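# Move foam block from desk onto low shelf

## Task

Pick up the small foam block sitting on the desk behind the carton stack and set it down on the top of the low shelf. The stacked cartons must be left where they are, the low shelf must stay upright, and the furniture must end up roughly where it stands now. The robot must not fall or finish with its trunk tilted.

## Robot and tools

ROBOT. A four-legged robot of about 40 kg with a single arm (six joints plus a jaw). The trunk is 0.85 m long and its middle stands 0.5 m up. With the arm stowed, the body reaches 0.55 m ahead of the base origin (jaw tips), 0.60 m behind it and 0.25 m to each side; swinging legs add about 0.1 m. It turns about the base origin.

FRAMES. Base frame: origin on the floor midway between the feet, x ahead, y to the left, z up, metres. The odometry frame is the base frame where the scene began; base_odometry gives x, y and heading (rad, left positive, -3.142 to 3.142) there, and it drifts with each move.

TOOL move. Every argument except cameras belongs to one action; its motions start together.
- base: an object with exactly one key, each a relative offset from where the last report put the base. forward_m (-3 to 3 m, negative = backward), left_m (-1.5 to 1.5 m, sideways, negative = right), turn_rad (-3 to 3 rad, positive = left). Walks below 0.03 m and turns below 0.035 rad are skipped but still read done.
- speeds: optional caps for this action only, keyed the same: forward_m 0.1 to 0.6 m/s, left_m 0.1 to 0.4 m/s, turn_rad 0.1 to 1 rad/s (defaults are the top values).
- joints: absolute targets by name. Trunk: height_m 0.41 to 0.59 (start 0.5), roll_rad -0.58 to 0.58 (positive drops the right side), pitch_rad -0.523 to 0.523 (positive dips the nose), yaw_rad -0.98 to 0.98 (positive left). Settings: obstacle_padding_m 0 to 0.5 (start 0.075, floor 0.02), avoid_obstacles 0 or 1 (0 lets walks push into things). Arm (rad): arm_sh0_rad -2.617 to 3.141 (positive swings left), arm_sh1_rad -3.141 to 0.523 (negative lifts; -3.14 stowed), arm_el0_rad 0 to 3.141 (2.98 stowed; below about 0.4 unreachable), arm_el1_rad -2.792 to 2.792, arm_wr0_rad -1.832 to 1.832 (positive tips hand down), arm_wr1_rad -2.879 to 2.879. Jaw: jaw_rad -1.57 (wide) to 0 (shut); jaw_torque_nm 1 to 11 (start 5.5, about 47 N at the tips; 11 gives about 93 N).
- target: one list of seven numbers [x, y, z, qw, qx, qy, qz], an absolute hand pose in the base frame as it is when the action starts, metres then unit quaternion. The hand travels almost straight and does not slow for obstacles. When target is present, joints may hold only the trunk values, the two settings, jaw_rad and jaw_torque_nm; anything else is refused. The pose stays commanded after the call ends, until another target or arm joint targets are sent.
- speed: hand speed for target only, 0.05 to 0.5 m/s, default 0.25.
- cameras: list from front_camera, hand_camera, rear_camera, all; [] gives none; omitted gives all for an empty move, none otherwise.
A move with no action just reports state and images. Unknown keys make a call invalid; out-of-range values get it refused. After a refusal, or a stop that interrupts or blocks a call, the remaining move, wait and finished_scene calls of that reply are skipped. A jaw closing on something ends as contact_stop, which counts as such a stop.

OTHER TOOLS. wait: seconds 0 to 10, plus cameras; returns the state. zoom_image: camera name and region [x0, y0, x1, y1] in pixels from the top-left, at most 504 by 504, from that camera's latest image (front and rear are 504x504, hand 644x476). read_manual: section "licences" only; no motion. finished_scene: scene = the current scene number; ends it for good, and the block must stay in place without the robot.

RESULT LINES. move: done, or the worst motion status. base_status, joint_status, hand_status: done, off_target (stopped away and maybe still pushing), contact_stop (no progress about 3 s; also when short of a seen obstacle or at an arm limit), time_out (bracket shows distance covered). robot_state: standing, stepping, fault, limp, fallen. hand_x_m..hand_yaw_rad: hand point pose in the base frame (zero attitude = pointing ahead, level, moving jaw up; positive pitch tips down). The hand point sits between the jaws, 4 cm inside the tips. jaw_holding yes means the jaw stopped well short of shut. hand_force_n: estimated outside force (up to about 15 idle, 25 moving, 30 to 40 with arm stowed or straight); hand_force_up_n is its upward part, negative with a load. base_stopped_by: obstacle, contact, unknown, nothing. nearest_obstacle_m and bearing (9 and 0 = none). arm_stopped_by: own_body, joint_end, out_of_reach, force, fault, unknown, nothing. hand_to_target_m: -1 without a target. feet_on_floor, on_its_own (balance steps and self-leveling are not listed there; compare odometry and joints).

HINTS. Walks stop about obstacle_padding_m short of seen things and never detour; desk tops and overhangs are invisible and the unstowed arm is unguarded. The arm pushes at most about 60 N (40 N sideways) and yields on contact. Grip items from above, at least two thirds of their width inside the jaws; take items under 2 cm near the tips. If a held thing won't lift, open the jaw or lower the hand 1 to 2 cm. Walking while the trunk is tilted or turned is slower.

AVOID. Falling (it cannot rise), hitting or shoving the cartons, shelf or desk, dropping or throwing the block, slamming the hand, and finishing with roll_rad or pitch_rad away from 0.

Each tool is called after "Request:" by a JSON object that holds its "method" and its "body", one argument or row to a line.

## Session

Request:
{"method": "move", "body": {

}}

Scene clock: 0.00 s.
base_odometry: x=-0.001 y=+0.000 heading=+0.000
base_status: not commanded
joint_positions: height_m=+0.499 roll_rad=-0.001 pitch_rad=+0.005 yaw_rad=+0.003 obstacle_padding_m=+0.075 avoid_obstacles=+1.000 arm_sh0_rad=+0.000 arm_sh1_rad=-3.141 arm_el0_rad=+2.981 arm_el1_rad=+0.000 arm_wr0_rad=+0.000 arm_wr1_rad=+0.000 jaw_rad=-0.001 jaw_torque_nm=+5.500
joint_status: not commanded
robot_state: standing
hand_x_m: 0.503
hand_y_m: 0.000
hand_z_m: 0.854
hand_roll_rad: -0.003
hand_pitch_rad: -0.154
hand_yaw_rad: 0.002
jaw_holding: no
hand_force_n: 4
hand_force_up_n: 1
base_stopped_by: nothing
nearest_obstacle_m: 9.00
nearest_obstacle_bearing_rad: 0.00
arm_stopped_by: nothing
hand_to_target_m: -1.000
feet_on_floor: stepping
hand: x=+0.5027 y=+0.0004 z=+0.8537 quat_wxyz=(+0.997, -0.001, -0.077, +0.001) (m; base frame)
hand_status: not commanded
pictures: front_camera, hand_camera, rear_camera

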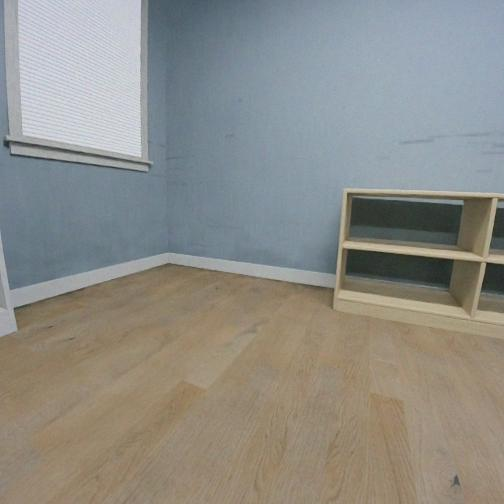

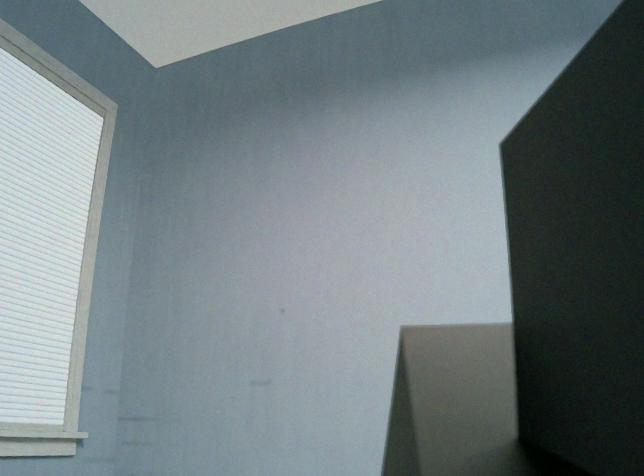

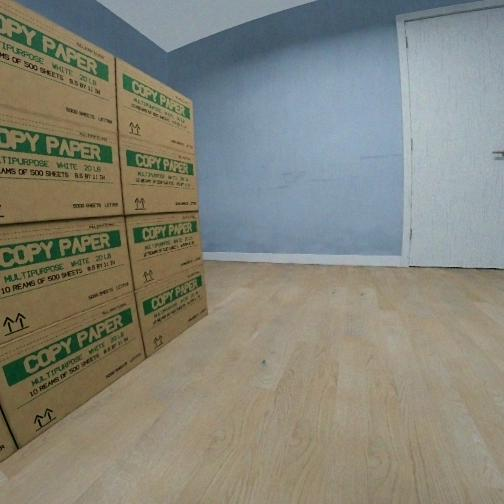

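Request:
{"method": "move", "body": {
  "base": {"turn_rad": 2.64},
  "joints": {"arm_sh1_rad": -2.1, "arm_el0_rad": 2.1, "arm_wr0_rad": 0.35},
  "cameras": ["all"]
}}

Scene clock: 21.20 s.
move: done
base_odometry: x=-0.003 y=+0.000 heading=+2.644
base_status: done
joint_positions: height_m=+0.499 roll_rad=-0.007 pitch_rad=-0.004 yaw_rad=-0.006 obstacle_padding_m=+0.075 avoid_obstacles=+1.000 arm_sh0_rad=+0.002 arm_sh1_rad=-2.098 arm_el0_rad=+2.099 arm_el1_rad=+0.000 arm_wr0_rad=+0.349 arm_wr1_rad=+0.000 jaw_rad=-0.001 jaw_torque_nm=+5.500
joint_status: all done
robot_state: standing
hand_x_m: 0.650
hand_y_m: -0.003
hand_z_m: 0.990
hand_roll_rad: -0.009
hand_pitch_rad: 0.347
hand_yaw_rad: -0.009
jaw_holding: no
hand_force_n: 2
hand_force_up_n: 0
base_stopped_by: nothing
nearest_obstacle_m: 0.56
nearest_obstacle_bearing_rad: 1.48
arm_stopped_by: nothing
hand_to_target_m: -1.000
feet_on_floor: fl fr hl hr
hand: x=+0.6498 y=-0.0032 z=+0.9895 quat_wxyz=(+0.985, -0.004, +0.173, -0.003) (m; base frame)
hand_status: not commanded
pictures: front_camera, hand_camera, rear_camera

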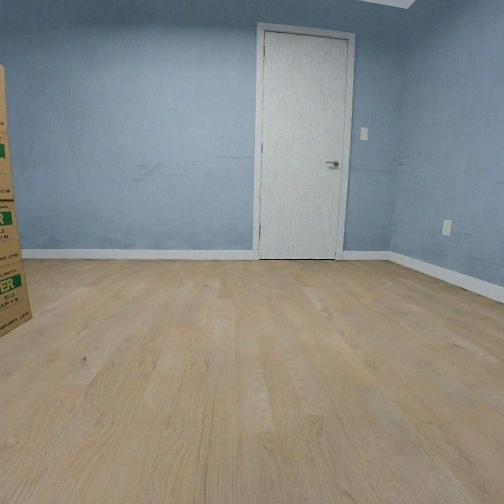

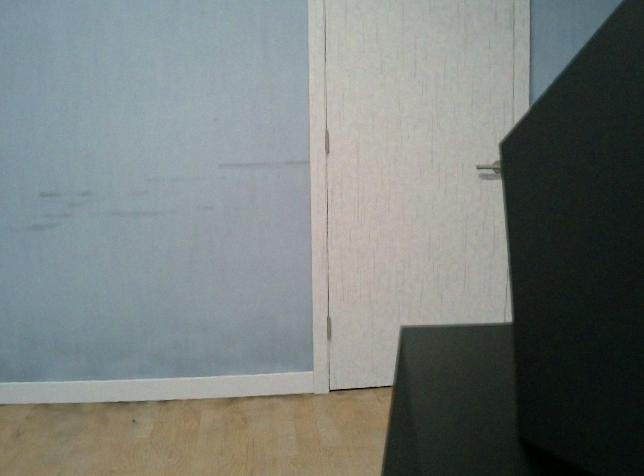

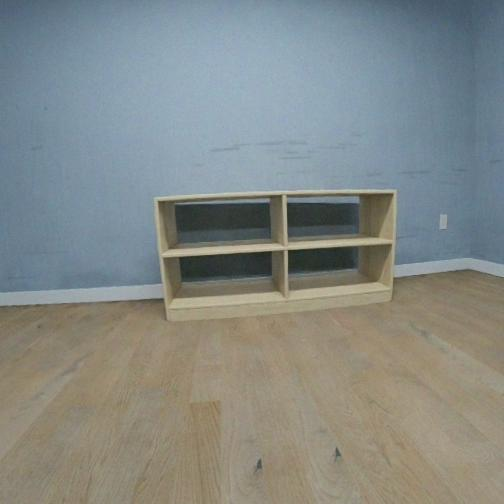

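Request:
{"method": "move", "body": {
  "base": {"forward_m": -0.85}
}}

Request:
{"method": "move", "body": {
  "base": {"left_m": 1.2},
  "cameras": ["all"]
}}

Scene clock: 30.87 s.
move: done
base_odometry: x=+0.745 y=-0.405 heading=+2.645
base_status: done
joint_positions: height_m=+0.499 roll_rad=-0.006 pitch_rad=-0.011 yaw_rad=+0.001 obstacle_padding_m=+0.075 avoid_obstacles=+1.000 arm_sh0_rad=+0.001 arm_sh1_rad=-2.099 arm_el0_rad=+2.100 arm_el1_rad=+0.000 arm_wr0_rad=+0.351 arm_wr1_rad=+0.000 jaw_rad=-0.001 jaw_torque_nm=+5.500
joint_status: not commanded
robot_state: standing
hand_x_m: 0.652
hand_y_m: 0.003
hand_z_m: 0.995
hand_roll_rad: -0.008
hand_pitch_rad: 0.342
hand_yaw_rad: -0.002
jaw_holding: no
hand_force_n: 3
hand_force_up_n: 0
base_stopped_by: nothing
nearest_obstacle_m: 0.12
nearest_obstacle_bearing_rad: -3.14
arm_stopped_by: nothing
hand_to_target_m: -1.000
feet_on_floor: fl fr hl hr
hand: x=+0.6521 y=+0.0034 z=+0.9947 quat_wxyz=(+0.985, -0.004, +0.170, -0.001) (m; base frame)
hand_status: not commanded

Scene clock: 35.90 s.
move: done
base_odometry: x=+0.172 y=-1.458 heading=+2.643
base_status: done
joint_positions: height_m=+0.499 roll_rad=-0.001 pitch_rad=-0.001 yaw_rad=+0.008 obstacle_padding_m=+0.075 avoid_obstacles=+1.000 arm_sh0_rad=+0.003 arm_sh1_rad=-2.099 arm_el0_rad=+2.099 arm_el1_rad=-0.001 arm_wr0_rad=+0.350 arm_wr1_rad=+0.000 jaw_rad=-0.001 jaw_torque_nm=+5.500
joint_status: not commanded
robot_state: standing
hand_x_m: 0.653
hand_y_m: 0.005
hand_z_m: 0.988
hand_roll_rad: -0.004
hand_pitch_rad: 0.350
hand_yaw_rad: 0.008
jaw_holding: no
hand_force_n: 1
hand_force_up_n: 1
base_stopped_by: nothing
nearest_obstacle_m: 0.25
nearest_obstacle_bearing_rad: -2.62
arm_stopped_by: nothing
hand_to_target_m: -1.000
feet_on_floor: fl fr hl hr
hand: x=+0.6525 y=+0.0054 z=+0.9880 quat_wxyz=(+0.985, -0.003, +0.174, +0.004) (m; base frame)
hand_status: not commanded
pictures: front_camera, hand_camera, rear_camera

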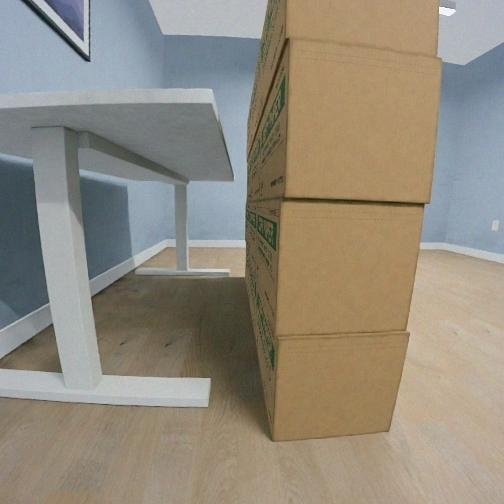

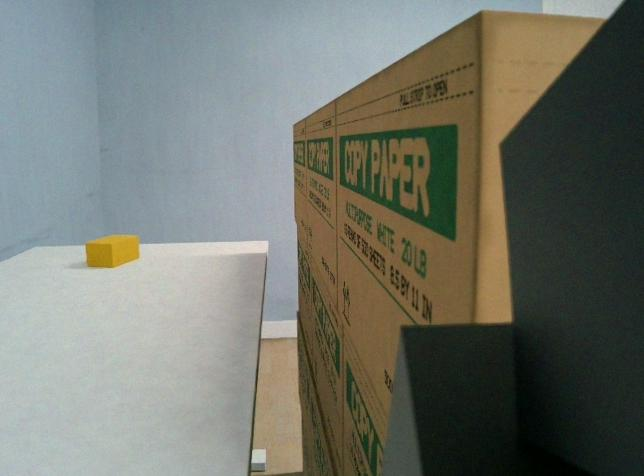

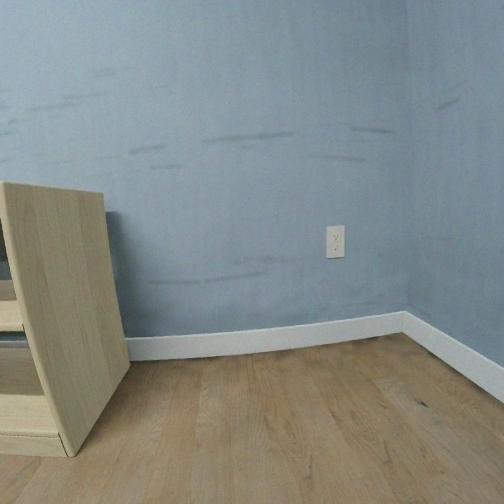

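Request:
{"method": "move", "body": {
  "base": {"left_m": -0.9}
}}

Request:
{"method": "move", "body": {
  "base": {"turn_rad": 0.06}
}}

Request:
{"method": "move", "body": {
  "base": {"forward_m": 3.0},
  "cameras": ["all"]
}}

Scene clock: 48.50 s.
move: done
base_odometry: x=+0.599 y=-0.667 heading=+2.640
base_status: done
joint_positions: height_m=+0.498 roll_rad=-0.012 pitch_rad=+0.008 yaw_rad=+0.005 obstacle_padding_m=+0.075 avoid_obstacles=+1.000 arm_sh0_rad=+0.000 arm_sh1_rad=-2.099 arm_el0_rad=+2.099 arm_el1_rad=+0.001 arm_wr0_rad=+0.350 arm_wr1_rad=+0.000 jaw_rad=-0.001 jaw_torque_nm=+5.500
joint_status: not commanded
robot_state: standing
hand_x_m: 0.651
hand_y_m: 0.007
hand_z_m: 0.981
hand_roll_rad: -0.014
hand_pitch_rad: 0.359
hand_yaw_rad: -0.001
jaw_holding: no
hand_force_n: 2
hand_force_up_n: 0
base_stopped_by: nothing
nearest_obstacle_m: 0.11
nearest_obstacle_bearing_rad: -2.89
arm_stopped_by: nothing
hand_to_target_m: -1.000
feet_on_floor: fl fr hl hr
hand: x=+0.6514 y=+0.0070 z=+0.9807 quat_wxyz=(+0.984, -0.007, +0.179, +0.001) (m; base frame)
hand_status: not commanded

Scene clock: 49.90 s.
move: done
base_odometry: x=+0.596 y=-0.667 heading=+2.703
base_status: done
joint_positions: height_m=+0.498 roll_rad=-0.009 pitch_rad=+0.003 yaw_rad=-0.003 obstacle_padding_m=+0.075 avoid_obstacles=+1.000 arm_sh0_rad=+0.001 arm_sh1_rad=-2.099 arm_el0_rad=+2.099 arm_el1_rad=+0.001 arm_wr0_rad=+0.350 arm_wr1_rad=+0.000 jaw_rad=-0.001 jaw_torque_nm=+5.500
joint_status: not commanded
robot_state: standing
hand_x_m: 0.651
hand_y_m: 0.000
hand_z_m: 0.984
hand_roll_rad: -0.011
hand_pitch_rad: 0.354
hand_yaw_rad: -0.007
jaw_holding: no
hand_force_n: 3
hand_force_up_n: 0
base_stopped_by: nothing
nearest_obstacle_m: 0.11
nearest_obstacle_bearing_rad: -2.75
arm_stopped_by: nothing
hand_to_target_m: -1.000
feet_on_floor: fl fr hl hr
hand: x=+0.6513 y=+0.0003 z=+0.9844 quat_wxyz=(+0.984, -0.005, +0.176, -0.003) (m; base frame)
hand_status: not commanded

Scene clock: 59.67 s.
move: done
base_odometry: x=-2.125 y=+0.607 heading=+2.699
base_status: done
joint_positions: height_m=+0.498 roll_rad=+0.001 pitch_rad=-0.001 yaw_rad=+0.003 obstacle_padding_m=+0.075 avoid_obstacles=+1.000 arm_sh0_rad=+0.023 arm_sh1_rad=-2.738 arm_el0_rad=+2.429 arm_el1_rad=-0.004 arm_wr0_rad=+0.457 arm_wr1_rad=-0.009 jaw_rad=+0.000 jaw_torque_nm=+5.500
joint_status: not commanded
robot_state: standing
hand_x_m: 0.499
hand_y_m: 0.003
hand_z_m: 0.985
hand_roll_rad: -0.013
hand_pitch_rad: 0.148
hand_yaw_rad: 0.022
jaw_holding: no
hand_force_n: 59
hand_force_up_n: -20
base_stopped_by: unknown
nearest_obstacle_m: -0.06
nearest_obstacle_bearing_rad: 0.20
arm_stopped_by: force
hand_to_target_m: -1.000
feet_on_floor: fl fr hl hr
hand: x=+0.4991 y=+0.0032 z=+0.9845 quat_wxyz=(+0.997, -0.007, +0.074, +0.011) (m; base frame)
hand_status: not commanded
pictures: front_camera, hand_camera, rear_camera

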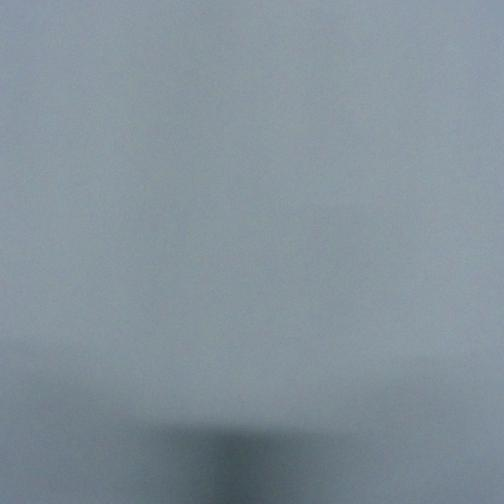

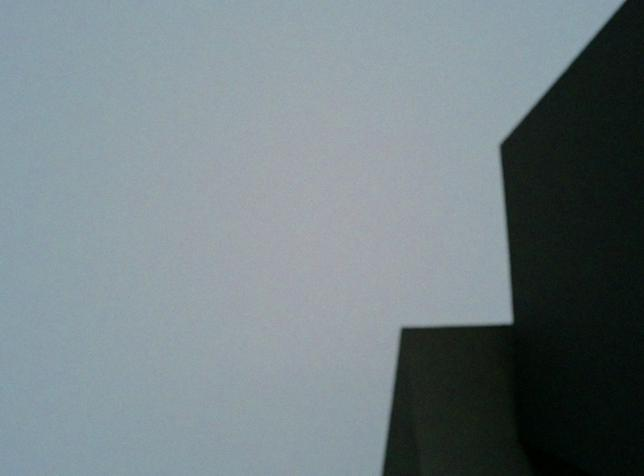

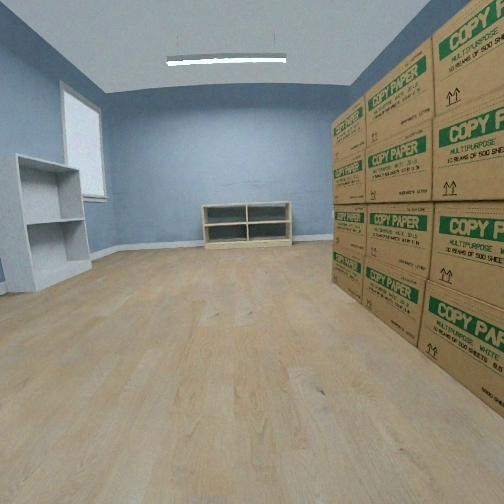

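Request:
{"method": "move", "body": {
  "base": {"forward_m": -0.35}
}}

Request:
{"method": "move", "body": {
  "base": {"turn_rad": 0.7},
  "joints": {"arm_sh0_rad": 0, "arm_sh1_rad": -2.4, "arm_el0_rad": 2.4, "arm_wr0_rad": 0.2},
  "cameras": ["all"]
}}

Scene clock: 65.43 s.
move: done
base_odometry: x=-1.809 y=+0.456 heading=+2.698
base_status: done
joint_positions: height_m=+0.499 roll_rad=-0.010 pitch_rad=-0.008 yaw_rad=+0.004 obstacle_padding_m=+0.075 avoid_obstacles=+1.000 arm_sh0_rad=+0.002 arm_sh1_rad=-2.099 arm_el0_rad=+2.099 arm_el1_rad=+0.001 arm_wr0_rad=+0.351 arm_wr1_rad=-0.007 jaw_rad=-0.001 jaw_torque_nm=+5.500
joint_status: not commanded
robot_state: standing
hand_x_m: 0.652
hand_y_m: 0.006
hand_z_m: 0.993
hand_roll_rad: -0.018
hand_pitch_rad: 0.344
hand_yaw_rad: 0.001
jaw_holding: no
hand_force_n: 2
hand_force_up_n: 1
base_stopped_by: nothing
nearest_obstacle_m: 0.29
nearest_obstacle_bearing_rad: 0.30
arm_stopped_by: force
hand_to_target_m: -1.000
feet_on_floor: fl fr hl hr
hand: x=+0.6518 y=+0.0063 z=+0.9927 quat_wxyz=(+0.985, -0.009, +0.171, +0.002) (m; base frame)
hand_status: not commanded

Scene clock: 68.13 s.
move: done
base_odometry: x=-1.808 y=+0.456 heading=-2.878
base_status: done
joint_positions: height_m=+0.499 roll_rad=-0.012 pitch_rad=-0.004 yaw_rad=-0.010 obstacle_padding_m=+0.075 avoid_obstacles=+1.000 arm_sh0_rad=+0.002 arm_sh1_rad=-2.398 arm_el0_rad=+2.398 arm_el1_rad=+0.001 arm_wr0_rad=+0.201 arm_wr1_rad=-0.007 jaw_rad=-0.001 jaw_torque_nm=+5.500
joint_status: all done
robot_state: standing
hand_x_m: 0.591
hand_y_m: -0.003
hand_z_m: 0.954
hand_roll_rad: -0.019
hand_pitch_rad: 0.198
hand_yaw_rad: -0.012
jaw_holding: no
hand_force_n: 4
hand_force_up_n: 1
base_stopped_by: nothing
nearest_obstacle_m: 0.25
nearest_obstacle_bearing_rad: -0.54
arm_stopped_by: nothing
hand_to_target_m: -1.000
feet_on_floor: fl fr hl hr
hand: x=+0.5914 y=-0.0030 z=+0.9543 quat_wxyz=(+0.995, -0.009, +0.099, -0.005) (m; base frame)
hand_status: not commanded
pictures: front_camera, hand_camera, rear_camera

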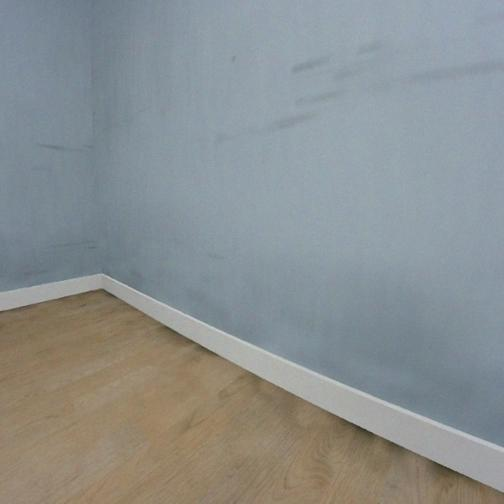

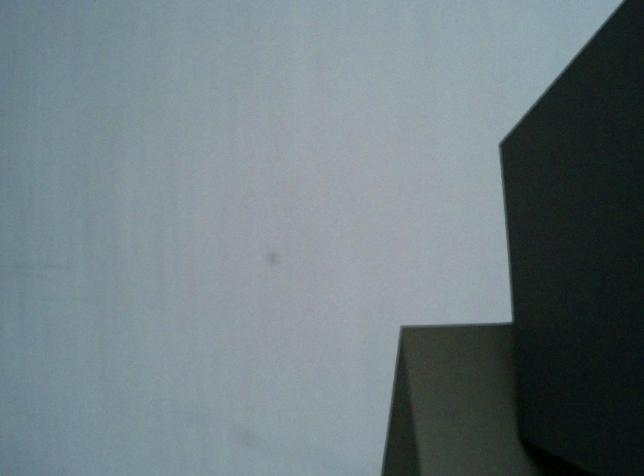

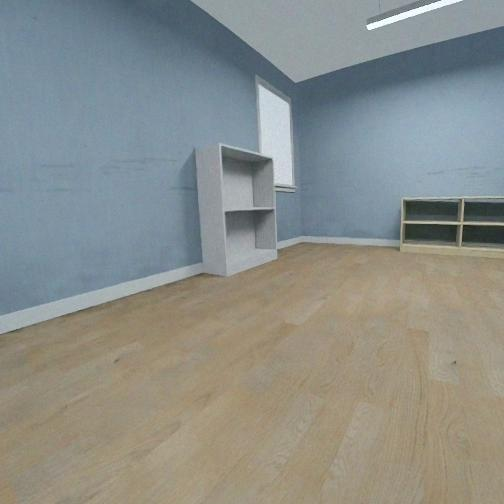

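Request:
{"method": "move", "body": {
  "base": {"turn_rad": 0.87},
  "cameras": ["all"]
}}

Scene clock: 72.80 s.
move: done
base_odometry: x=-1.809 y=+0.453 heading=-2.002
base_status: done
joint_positions: height_m=+0.498 roll_rad=-0.006 pitch_rad=+0.010 yaw_rad=-0.009 obstacle_padding_m=+0.075 avoid_obstacles=+1.000 arm_sh0_rad=+0.004 arm_sh1_rad=-2.399 arm_el0_rad=+2.400 arm_el1_rad=+0.001 arm_wr0_rad=+0.200 arm_wr1_rad=-0.007 jaw_rad=-0.001 jaw_torque_nm=+5.500
joint_status: not commanded
robot_state: standing
hand_x_m: 0.589
hand_y_m: -0.003
hand_z_m: 0.945
hand_roll_rad: -0.014
hand_pitch_rad: 0.211
hand_yaw_rad: -0.008
jaw_holding: no
hand_force_n: 1
hand_force_up_n: 0
base_stopped_by: nothing
nearest_obstacle_m: 0.16
nearest_obstacle_bearing_rad: 0.58
arm_stopped_by: nothing
hand_to_target_m: -1.000
feet_on_floor: fl fr hl hr
hand: x=+0.5891 y=-0.0029 z=+0.9448 quat_wxyz=(+0.994, -0.006, +0.105, -0.003) (m; base frame)
hand_status: not commanded
pictures: front_camera, hand_camera, rear_camera

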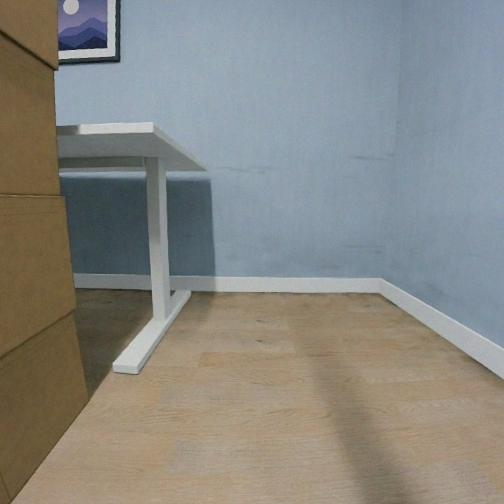

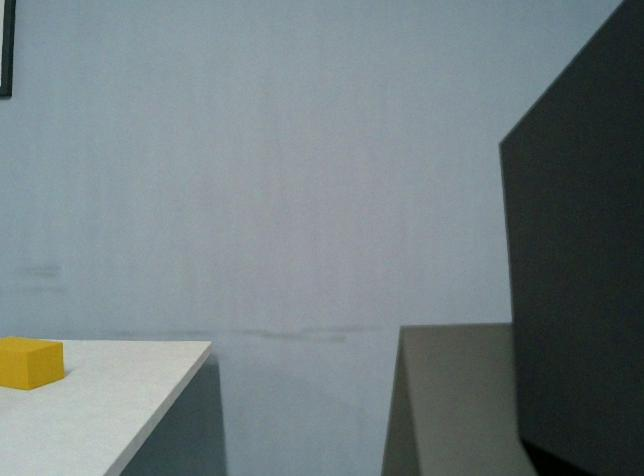

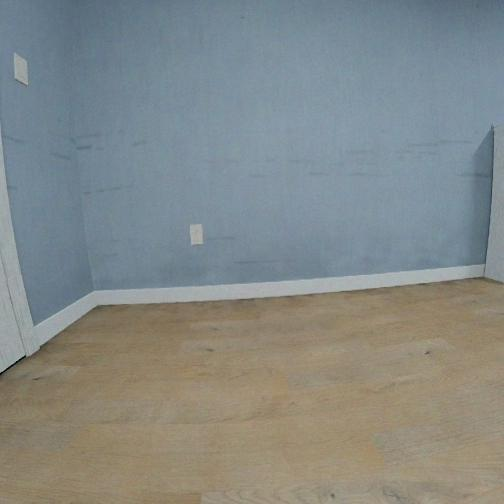

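Request:
{"method": "move", "body": {
  "base": {"left_m": -0.17}
}}

Request:
{"method": "move", "body": {
  "base": {"forward_m": 0.8},
  "speeds": {"forward_m": 0.4},
  "cameras": ["all"]
}}

Scene clock: 89.20 s.
move: done
base_odometry: x=-1.966 y=+0.524 heading=-2.002
base_status: done
joint_positions: height_m=+0.498 roll_rad=-0.009 pitch_rad=+0.002 yaw_rad=+0.003 obstacle_padding_m=+0.075 avoid_obstacles=+1.000 arm_sh0_rad=+0.002 arm_sh1_rad=-2.398 arm_el0_rad=+2.400 arm_el1_rad=+0.001 arm_wr0_rad=+0.200 arm_wr1_rad=-0.007 jaw_rad=-0.001 jaw_torque_nm=+5.500
joint_status: not commanded
robot_state: standing
hand_x_m: 0.590
hand_y_m: 0.005
hand_z_m: 0.949
hand_roll_rad: -0.017
hand_pitch_rad: 0.206
hand_yaw_rad: 0.002
jaw_holding: no
hand_force_n: 2
hand_force_up_n: 1
base_stopped_by: nothing
nearest_obstacle_m: 0.28
nearest_obstacle_bearing_rad: 0.68
arm_stopped_by: nothing
hand_to_target_m: -1.000
feet_on_floor: fl fr hl hr
hand: x=+0.5901 y=+0.0049 z=+0.9486 quat_wxyz=(+0.995, -0.008, +0.103, +0.002) (m; base frame)
hand_status: not commanded

Scene clock: 92.87 s.
move: done
base_odometry: x=-2.300 y=-0.203 heading=-2.004
base_status: done
joint_positions: height_m=+0.499 roll_rad=-0.013 pitch_rad=-0.006 yaw_rad=+0.006 obstacle_padding_m=+0.075 avoid_obstacles=+1.000 arm_sh0_rad=+0.001 arm_sh1_rad=-2.396 arm_el0_rad=+2.397 arm_el1_rad=+0.001 arm_wr0_rad=+0.200 arm_wr1_rad=-0.007 jaw_rad=-0.001 jaw_torque_nm=+5.500
joint_status: not commanded
robot_state: standing
hand_x_m: 0.588
hand_y_m: 0.007
hand_z_m: 0.956
hand_roll_rad: -0.021
hand_pitch_rad: 0.196
hand_yaw_rad: 0.003
jaw_holding: no
hand_force_n: 4
hand_force_up_n: 1
base_stopped_by: nothing
nearest_obstacle_m: 0.28
nearest_obstacle_bearing_rad: 0.76
arm_stopped_by: nothing
hand_to_target_m: -1.000
feet_on_floor: fl fr hl hr
hand: x=+0.5885 y=+0.0073 z=+0.9556 quat_wxyz=(+0.995, -0.010, +0.098, +0.002) (m; base frame)
hand_status: not commanded
pictures: front_camera, hand_camera, rear_camera

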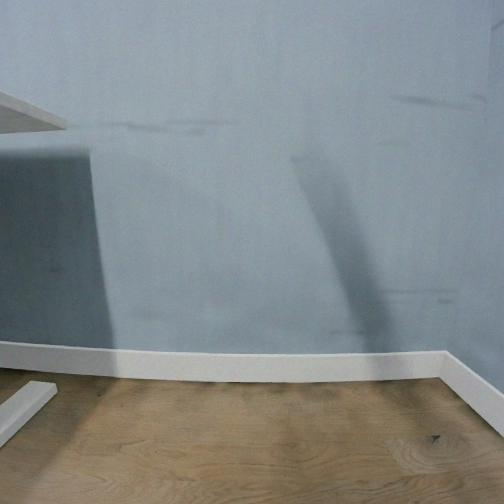

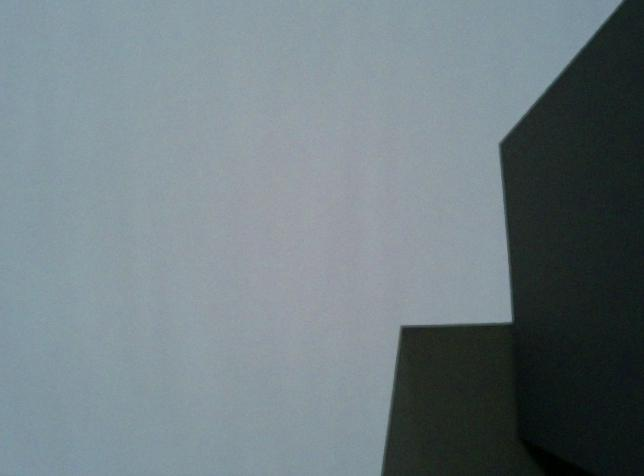

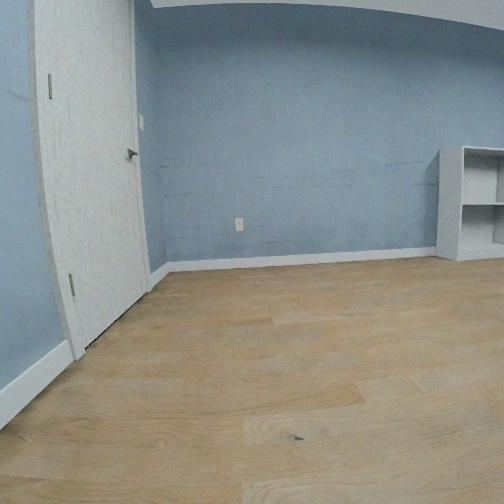

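Request:
{"method": "move", "body": {
  "joints": {"arm_sh0_rad": 1.1, "arm_sh1_rad": -1.9, "arm_el0_rad": 1.9, "arm_wr0_rad": 0.95, "jaw_rad": -1.3, "arm_wr1_rad": 0},
  "cameras": ["hand_camera"]
}}

Scene clock: 98.47 s.
move: done
base_odometry: x=-2.301 y=-0.202 heading=-2.004
base_status: not commanded
joint_positions: height_m=+0.499 roll_rad=-0.008 pitch_rad=+0.003 yaw_rad=+0.006 obstacle_padding_m=+0.075 avoid_obstacles=+1.000 arm_sh0_rad=+1.094 arm_sh1_rad=-1.907 arm_el0_rad=+1.909 arm_el1_rad=+0.001 arm_wr0_rad=+0.945 arm_wr1_rad=-0.007 jaw_rad=-1.300 jaw_torque_nm=+5.500
joint_status: all done
robot_state: standing
hand_x_m: 0.426
hand_y_m: 0.347
hand_z_m: 0.918
hand_roll_rad: -0.010
hand_pitch_rad: 0.956
hand_yaw_rad: 1.096
jaw_holding: no
hand_force_n: 1
hand_force_up_n: 0
base_stopped_by: nothing
nearest_obstacle_m: 0.28
nearest_obstacle_bearing_rad: 0.76
arm_stopped_by: nothing
hand_to_target_m: -1.000
feet_on_floor: fl fr hl hr
hand: x=+0.4263 y=+0.3466 z=+0.9176 quat_wxyz=(+0.757, -0.243, +0.391, +0.464) (m; base frame)
hand_status: not commanded
pictures: hand_camera

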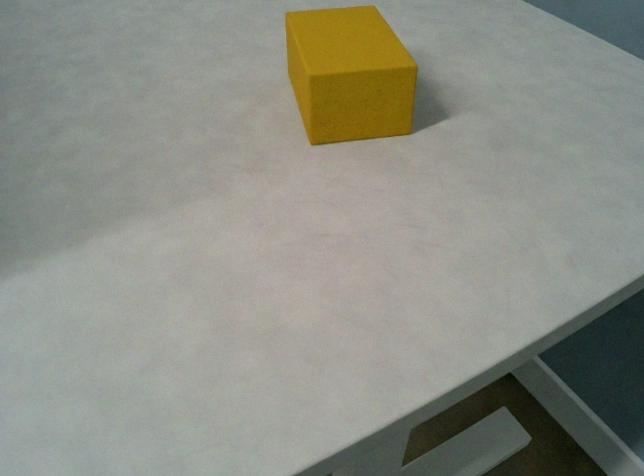

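Request:
{"method": "move", "body": {
  "base": {"left_m": 0.12},
  "speeds": {"left_m": 0.15}
}}

Request:
{"method": "move", "body": {
  "base": {"forward_m": 0.08},
  "speeds": {"forward_m": 0.2},
  "cameras": ["hand_camera","front_camera"]
}}

Scene clock: 113.07 s.
move: done
base_odometry: x=-2.191 y=-0.254 heading=-2.003
base_status: done
joint_positions: height_m=+0.498 roll_rad=-0.008 pitch_rad=+0.004 yaw_rad=+0.003 obstacle_padding_m=+0.075 avoid_obstacles=+1.000 arm_sh0_rad=+1.102 arm_sh1_rad=-1.900 arm_el0_rad=+1.899 arm_el1_rad=+0.000 arm_wr0_rad=+0.950 arm_wr1_rad=-0.005 jaw_rad=-1.301 jaw_torque_nm=+5.500
joint_status: not commanded
robot_state: standing
hand_x_m: 0.423
hand_y_m: 0.348
hand_z_m: 0.919
hand_roll_rad: -0.007
hand_pitch_rad: 0.957
hand_yaw_rad: 1.102
jaw_holding: no
hand_force_n: 1
hand_force_up_n: 1
base_stopped_by: nothing
nearest_obstacle_m: 0.18
nearest_obstacle_bearing_rad: 0.65
arm_stopped_by: nothing
hand_to_target_m: -1.000
feet_on_floor: fl fr hl hr
hand: x=+0.4235 y=+0.3484 z=+0.9192 quat_wxyz=(+0.755, -0.244, +0.391, +0.466) (m; base frame)
hand_status: not commanded

Scene clock: 114.63 s.
move: done
base_odometry: x=-2.224 y=-0.326 heading=-2.003
base_status: done
joint_positions: height_m=+0.499 roll_rad=-0.010 pitch_rad=+0.003 yaw_rad=+0.003 obstacle_padding_m=+0.075 avoid_obstacles=+1.000 arm_sh0_rad=+1.102 arm_sh1_rad=-1.899 arm_el0_rad=+1.900 arm_el1_rad=+0.000 arm_wr0_rad=+0.950 arm_wr1_rad=-0.005 jaw_rad=-1.301 jaw_torque_nm=+5.500
joint_status: not commanded
robot_state: standing
hand_x_m: 0.423
hand_y_m: 0.348
hand_z_m: 0.918
hand_roll_rad: -0.009
hand_pitch_rad: 0.962
hand_yaw_rad: 1.100
jaw_holding: no
hand_force_n: 2
hand_force_up_n: -1
base_stopped_by: nothing
nearest_obstacle_m: 0.17
nearest_obstacle_bearing_rad: 0.72
arm_stopped_by: nothing
hand_to_target_m: -1.000
feet_on_floor: fl fr hl hr
hand: x=+0.4229 y=+0.3479 z=+0.9178 quat_wxyz=(+0.755, -0.245, +0.392, +0.465) (m; base frame)
hand_status: not commanded
pictures: front_camera, hand_camera

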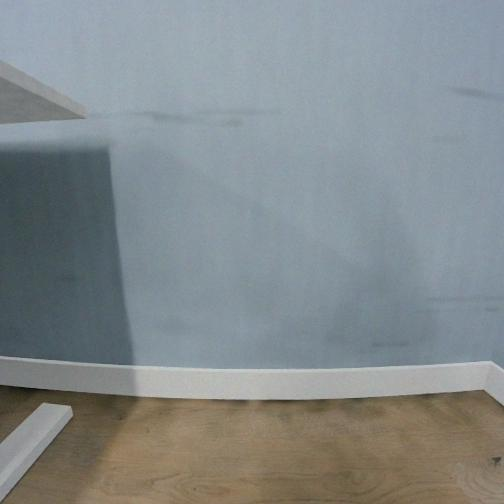

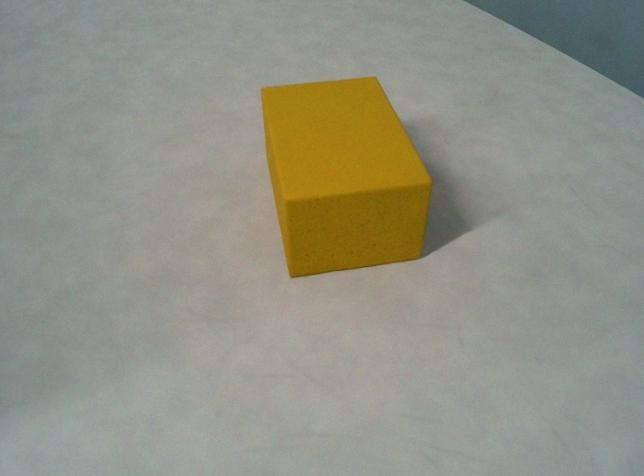

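Request:
{"method": "move", "body": {
  "target": [0.499, 0.596, 0.86, 0.700, 0.0987, 0.700, -0.0987],
  "joints": {"jaw_rad": -1.35},
  "cameras": ["hand_camera"]
}}

Scene clock: 125.30 s.
move: contact_stop
base_odometry: x=-2.226 y=-0.324 heading=-2.003
base_status: not commanded
joint_positions: height_m=+0.498 roll_rad=-0.007 pitch_rad=+0.005 yaw_rad=+0.003 obstacle_padding_m=+0.075 avoid_obstacles=+1.000 arm_sh0_rad=+1.173 arm_sh1_rad=-0.532 arm_el0_rad=+0.241 arm_el1_rad=-0.005 arm_wr0_rad=+1.824 arm_wr1_rad=+1.449 jaw_rad=-1.351 jaw_torque_nm=+5.500
joint_status: all done
robot_state: standing
hand_x_m: 0.481
hand_y_m: 0.554
hand_z_m: 0.844
hand_roll_rad: 1.314
hand_pitch_rad: 1.542
hand_yaw_rad: 1.039
jaw_holding: no
hand_force_n: 2
hand_force_up_n: 0
base_stopped_by: nothing
nearest_obstacle_m: 0.17
nearest_obstacle_bearing_rad: 0.72
arm_stopped_by: own_body
hand_to_target_m: 0.052
feet_on_floor: fl fr hl hr
hand: x=+0.4814 y=+0.5535 z=+0.8441 quat_wxyz=(+0.704, +0.106, +0.696, -0.087) (m; base frame)
hand_status: contact_stop (0.052 m and 1.7 deg from the pose sent, 0.266 m and 85.8 deg at the start)
pictures: hand_camera

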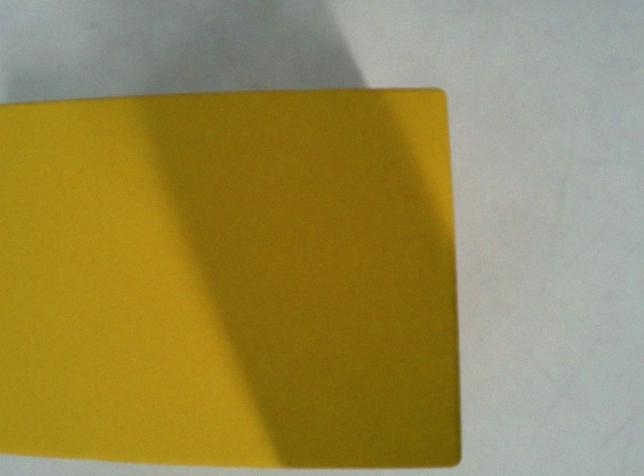

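Request:
{"method": "move", "body": {
  "target": [0.501, 0.605, 0.825, 0.700, 0.0987, 0.700, -0.0987],
  "speed": 0.1,
  "cameras": ["hand_camera"]
}}

Scene clock: 136.03 s.
move: contact_stop
base_odometry: x=-2.226 y=-0.324 heading=-2.003
base_status: not commanded
joint_positions: height_m=+0.498 roll_rad=-0.007 pitch_rad=+0.005 yaw_rad=+0.003 obstacle_padding_m=+0.075 avoid_obstacles=+1.000 arm_sh0_rad=+1.176 arm_sh1_rad=-0.475 arm_el0_rad=+0.216 arm_el1_rad=-0.005 arm_wr0_rad=+1.823 arm_wr1_rad=+1.450 jaw_rad=-1.351 jaw_torque_nm=+5.500
joint_status: not commanded
robot_state: standing
hand_x_m: 0.483
hand_y_m: 0.561
hand_z_m: 0.815
hand_roll_rad: -0.757
hand_pitch_rad: 1.567
hand_yaw_rad: -1.031
jaw_holding: no
hand_force_n: 2
hand_force_up_n: -1
base_stopped_by: nothing
nearest_obstacle_m: 0.17
nearest_obstacle_bearing_rad: 0.72
arm_stopped_by: own_body
hand_to_target_m: 0.049
feet_on_floor: fl fr hl hr
hand: x=+0.4827 y=+0.5610 z=+0.8148 quat_wxyz=(+0.701, +0.095, +0.700, -0.098) (m; base frame)
hand_status: contact_stop (0.049 m and 0.4 deg from the pose sent, 0.058 m and 1.7 deg at the start)
pictures: hand_camera

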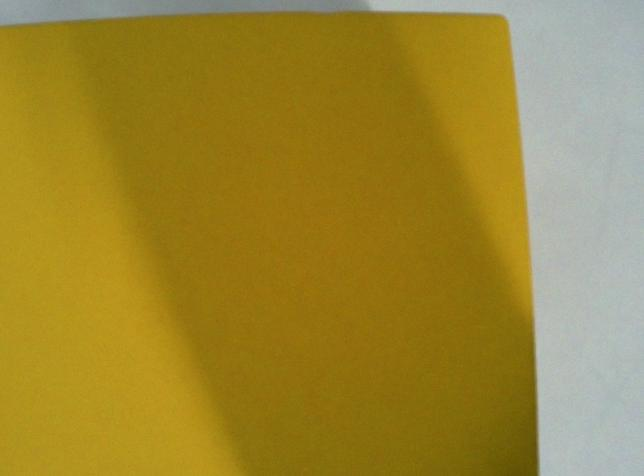

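Request:
{"method": "move", "body": {
  "target": [0.501, 0.605, 0.825, 0.700, 0.0987, 0.700, -0.0987],
  "joints": {"height_m": 0.57},
  "speed": 0.1,
  "cameras": ["hand_camera"]
}}

Scene clock: 144.80 s.
move: contact_stop
base_odometry: x=-2.229 y=-0.329 heading=-2.003
base_status: not commanded
joint_positions: height_m=+0.568 roll_rad=-0.007 pitch_rad=+0.005 yaw_rad=+0.000 obstacle_padding_m=+0.075 avoid_obstacles=+1.000 arm_sh0_rad=+1.180 arm_sh1_rad=-0.376 arm_el0_rad=+0.202 arm_el1_rad=-0.004 arm_wr0_rad=+1.741 arm_wr1_rad=+1.453 jaw_rad=-1.351 jaw_torque_nm=+5.500
joint_status: all done
robot_state: standing
hand_x_m: 0.486
hand_y_m: 0.582
hand_z_m: 0.822
hand_roll_rad: -1.174
hand_pitch_rad: 1.564
hand_yaw_rad: -1.447
jaw_holding: no
hand_force_n: 1
hand_force_up_n: -1
base_stopped_by: nothing
nearest_obstacle_m: 0.17
nearest_obstacle_bearing_rad: 0.72
arm_stopped_by: out_of_reach
hand_to_target_m: 0.024
feet_on_floor: fl fr hl hr
hand: x=+0.4864 y=+0.5822 z=+0.8221 quat_wxyz=(+0.701, +0.094, +0.700, -0.099) (m; base frame)
hand_status: contact_stop (0.024 m and 0.5 deg from the pose sent, 0.049 m and 0.4 deg at the start)
pictures: hand_camera

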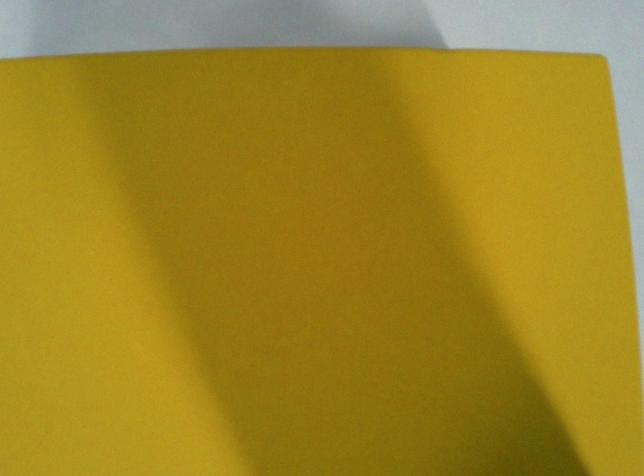

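Request:
{"method": "move", "body": {
  "target": [0.501, 0.605, 0.80, 0.700, 0.0987, 0.700, -0.0987],
  "joints": {"roll_rad": -0.12},
  "speed": 0.1,
  "cameras": ["hand_camera"]
}}

Scene clock: 150.10 s.
move: done
base_odometry: x=-2.229 y=-0.329 heading=-2.002
base_status: not commanded
joint_positions: height_m=+0.569 roll_rad=-0.127 pitch_rad=+0.005 yaw_rad=+0.000 obstacle_padding_m=+0.075 avoid_obstacles=+1.000 arm_sh0_rad=+1.145 arm_sh1_rad=-0.427 arm_el0_rad=+0.157 arm_el1_rad=+0.045 arm_wr0_rad=+1.731 arm_wr1_rad=+1.442 jaw_rad=-1.351 jaw_torque_nm=+5.500
joint_status: all done
robot_state: standing
hand_x_m: 0.499
hand_y_m: 0.601
hand_z_m: 0.797
hand_roll_rad: -1.274
hand_pitch_rad: 1.561
hand_yaw_rad: -1.562
jaw_holding: no
hand_force_n: 3
hand_force_up_n: -1
base_stopped_by: nothing
nearest_obstacle_m: 0.17
nearest_obstacle_bearing_rad: 0.72
arm_stopped_by: nothing
hand_to_target_m: 0.005
feet_on_floor: fl fr hl hr
hand: x=+0.4994 y=+0.6014 z=+0.7969 quat_wxyz=(+0.700, +0.098, +0.699, -0.105) (m; base frame)
hand_status: done (0.005 m and 0.7 deg from the pose sent, 0.035 m and 0.5 deg at the start)
pictures: hand_camera

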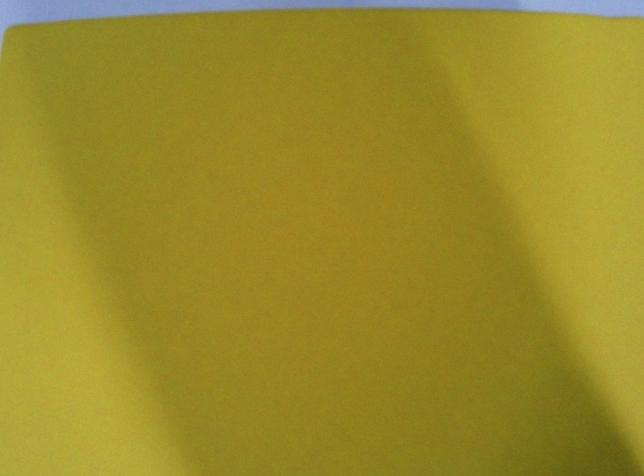

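Request:
{"method": "move", "body": {
  "target": [0.501, 0.609, 0.772, 0.700, 0.0987, 0.700, -0.0987],
  "speed": 0.06,
  "cameras": ["hand_camera"]
}}

Scene clock: 158.20 s.
move: contact_stop
base_odometry: x=-2.229 y=-0.328 heading=-2.002
base_status: not commanded
joint_positions: height_m=+0.569 roll_rad=-0.127 pitch_rad=+0.005 yaw_rad=+0.001 obstacle_padding_m=+0.075 avoid_obstacles=+1.000 arm_sh0_rad=+1.139 arm_sh1_rad=-0.290 arm_el0_rad=+0.006 arm_el1_rad=+0.051 arm_wr0_rad=+1.810 arm_wr1_rad=+1.437 jaw_rad=-1.351 jaw_torque_nm=+5.500
joint_status: not commanded
robot_state: standing
hand_x_m: 0.501
hand_y_m: 0.596
hand_z_m: 0.758
hand_roll_rad: -1.707
hand_pitch_rad: 1.497
hand_yaw_rad: -1.994
jaw_holding: no
hand_force_n: 7
hand_force_up_n: 7
base_stopped_by: nothing
nearest_obstacle_m: 0.17
nearest_obstacle_bearing_rad: 0.72
arm_stopped_by: own_body
hand_to_target_m: 0.019
feet_on_floor: fl fr hl hr
hand: x=+0.5006 y=+0.5962 z=+0.7579 quat_wxyz=(+0.692, +0.076, +0.707, -0.126) (m; base frame)
hand_status: contact_stop (0.019 m and 4.3 deg from the pose sent, 0.026 m and 0.7 deg at the start)
pictures: hand_camera

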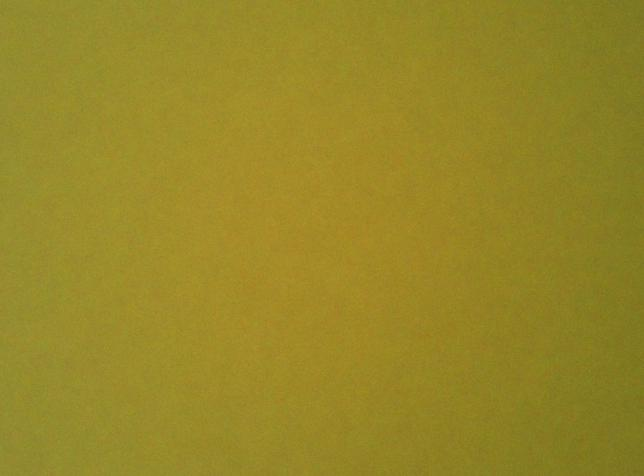

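Request:
{"method": "move", "body": {
  "target": [0.498, 0.592, 0.770, 0.700, 0.0987, 0.700, -0.0987],
  "joints": {"height_m": 0.54, "roll_rad": -0.13},
  "speed": 0.06,
  "cameras": ["hand_camera"]
}}

Scene clock: 166.00 s.
move: off_target
base_odometry: x=-2.228 y=-0.325 heading=-2.002
base_status: not commanded
joint_positions: height_m=+0.539 roll_rad=-0.137 pitch_rad=+0.005 yaw_rad=+0.002 obstacle_padding_m=+0.075 avoid_obstacles=+1.000 arm_sh0_rad=+1.130 arm_sh1_rad=-0.337 arm_el0_rad=+0.000 arm_el1_rad=+0.058 arm_wr0_rad=+1.825 arm_wr1_rad=+1.436 jaw_rad=-1.351 jaw_torque_nm=+5.500
joint_status: all done
robot_state: standing
hand_x_m: 0.503
hand_y_m: 0.595
hand_z_m: 0.758
hand_roll_rad: -1.735
hand_pitch_rad: 1.527
hand_yaw_rad: -2.024
jaw_holding: no
hand_force_n: 3
hand_force_up_n: 3
base_stopped_by: nothing
nearest_obstacle_m: 0.17
nearest_obstacle_bearing_rad: 0.72
arm_stopped_by: nothing
hand_to_target_m: 0.013
feet_on_floor: fl fr hl hr
hand: x=+0.5028 y=+0.5949 z=+0.7578 quat_wxyz=(+0.695, +0.087, +0.704, -0.117) (m; base frame)
hand_status: off_target (0.013 m and 2.6 deg from the pose sent, 0.013 m and 4.3 deg at the start)
pictures: hand_camera

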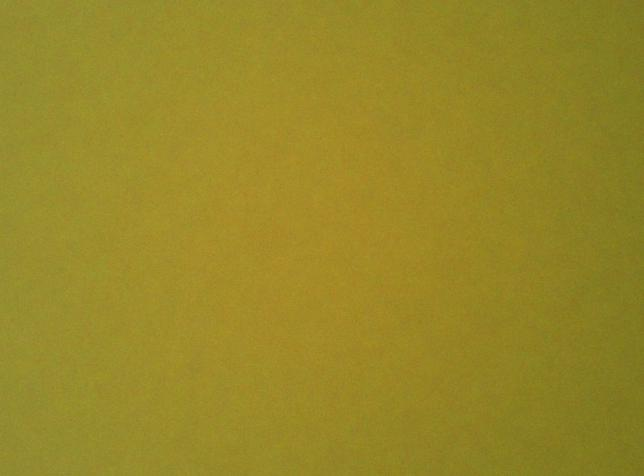

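Request:
{"method": "move", "body": {
  "joints": {"jaw_rad": 0},
  "cameras": ["hand_camera"]
}}

Scene clock: 172.53 s.
move: contact_stop
base_odometry: x=-2.228 y=-0.326 heading=-2.002
base_status: not commanded
joint_positions: height_m=+0.539 roll_rad=-0.136 pitch_rad=+0.004 yaw_rad=+0.003 obstacle_padding_m=+0.075 avoid_obstacles=+1.000 arm_sh0_rad=+1.125 arm_sh1_rad=-0.338 arm_el0_rad=+0.000 arm_el1_rad=+0.050 arm_wr0_rad=+1.822 arm_wr1_rad=+1.436 jaw_rad=-0.989 jaw_torque_nm=+5.500
joint_status: jaw_rad contact_stop (moved +0.362 of +1.351)
robot_state: standing
hand_x_m: 0.507
hand_y_m: 0.594
hand_z_m: 0.760
hand_roll_rad: -1.543
hand_pitch_rad: 1.531
hand_yaw_rad: -1.837
jaw_holding: yes
hand_force_n: 3
hand_force_up_n: 3
base_stopped_by: nothing
nearest_obstacle_m: 0.17
nearest_obstacle_bearing_rad: 0.72
arm_stopped_by: nothing
hand_to_target_m: 0.012
feet_on_floor: fl fr hl hr
hand: x=+0.5066 y=+0.5940 z=+0.7599 quat_wxyz=(+0.698, +0.090, +0.701, -0.117) (m; base frame)
hand_status: not commanded
pictures: hand_camera

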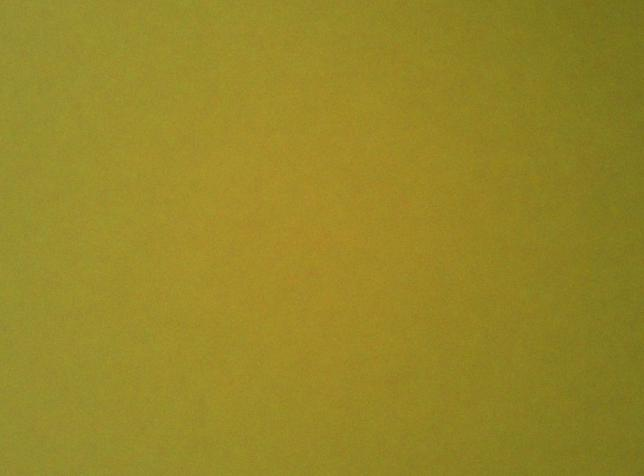

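Request:
{"method": "move", "body": {
  "joints": {"arm_sh1_rad": -0.85, "arm_el0_rad": 0.45, "arm_wr0_rad": 1.8, "arm_sh0_rad": 1.125, "height_m": 0.57},
  "cameras": ["hand_camera"]
}}

Scene clock: 178.10 s.
move: done
base_odometry: x=-2.228 y=-0.329 heading=-2.002
base_status: not commanded
joint_positions: height_m=+0.569 roll_rad=-0.137 pitch_rad=+0.005 yaw_rad=+0.001 obstacle_padding_m=+0.075 avoid_obstacles=+1.000 arm_sh0_rad=+1.127 arm_sh1_rad=-0.843 arm_el0_rad=+0.438 arm_el1_rad=+0.052 arm_wr0_rad=+1.805 arm_wr1_rad=+1.436 jaw_rad=-0.988 jaw_torque_nm=+5.500
joint_status: all done
robot_state: standing
hand_x_m: 0.472
hand_y_m: 0.542
hand_z_m: 0.963
hand_roll_rad: 1.315
hand_pitch_rad: 1.527
hand_yaw_rad: 1.024
jaw_holding: yes
hand_force_n: 2
hand_force_up_n: -1
base_stopped_by: nothing
nearest_obstacle_m: 0.17
nearest_obstacle_bearing_rad: 0.72
arm_stopped_by: nothing
hand_to_target_m: -1.000
feet_on_floor: fl fr hl hr
hand: x=+0.4716 y=+0.5420 z=+0.9634 quat_wxyz=(+0.705, +0.117, +0.693, -0.088) (m; base frame)
hand_status: not commanded
pictures: hand_camera

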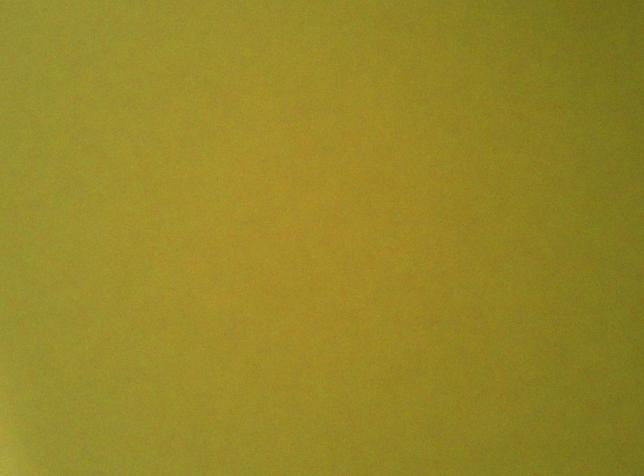

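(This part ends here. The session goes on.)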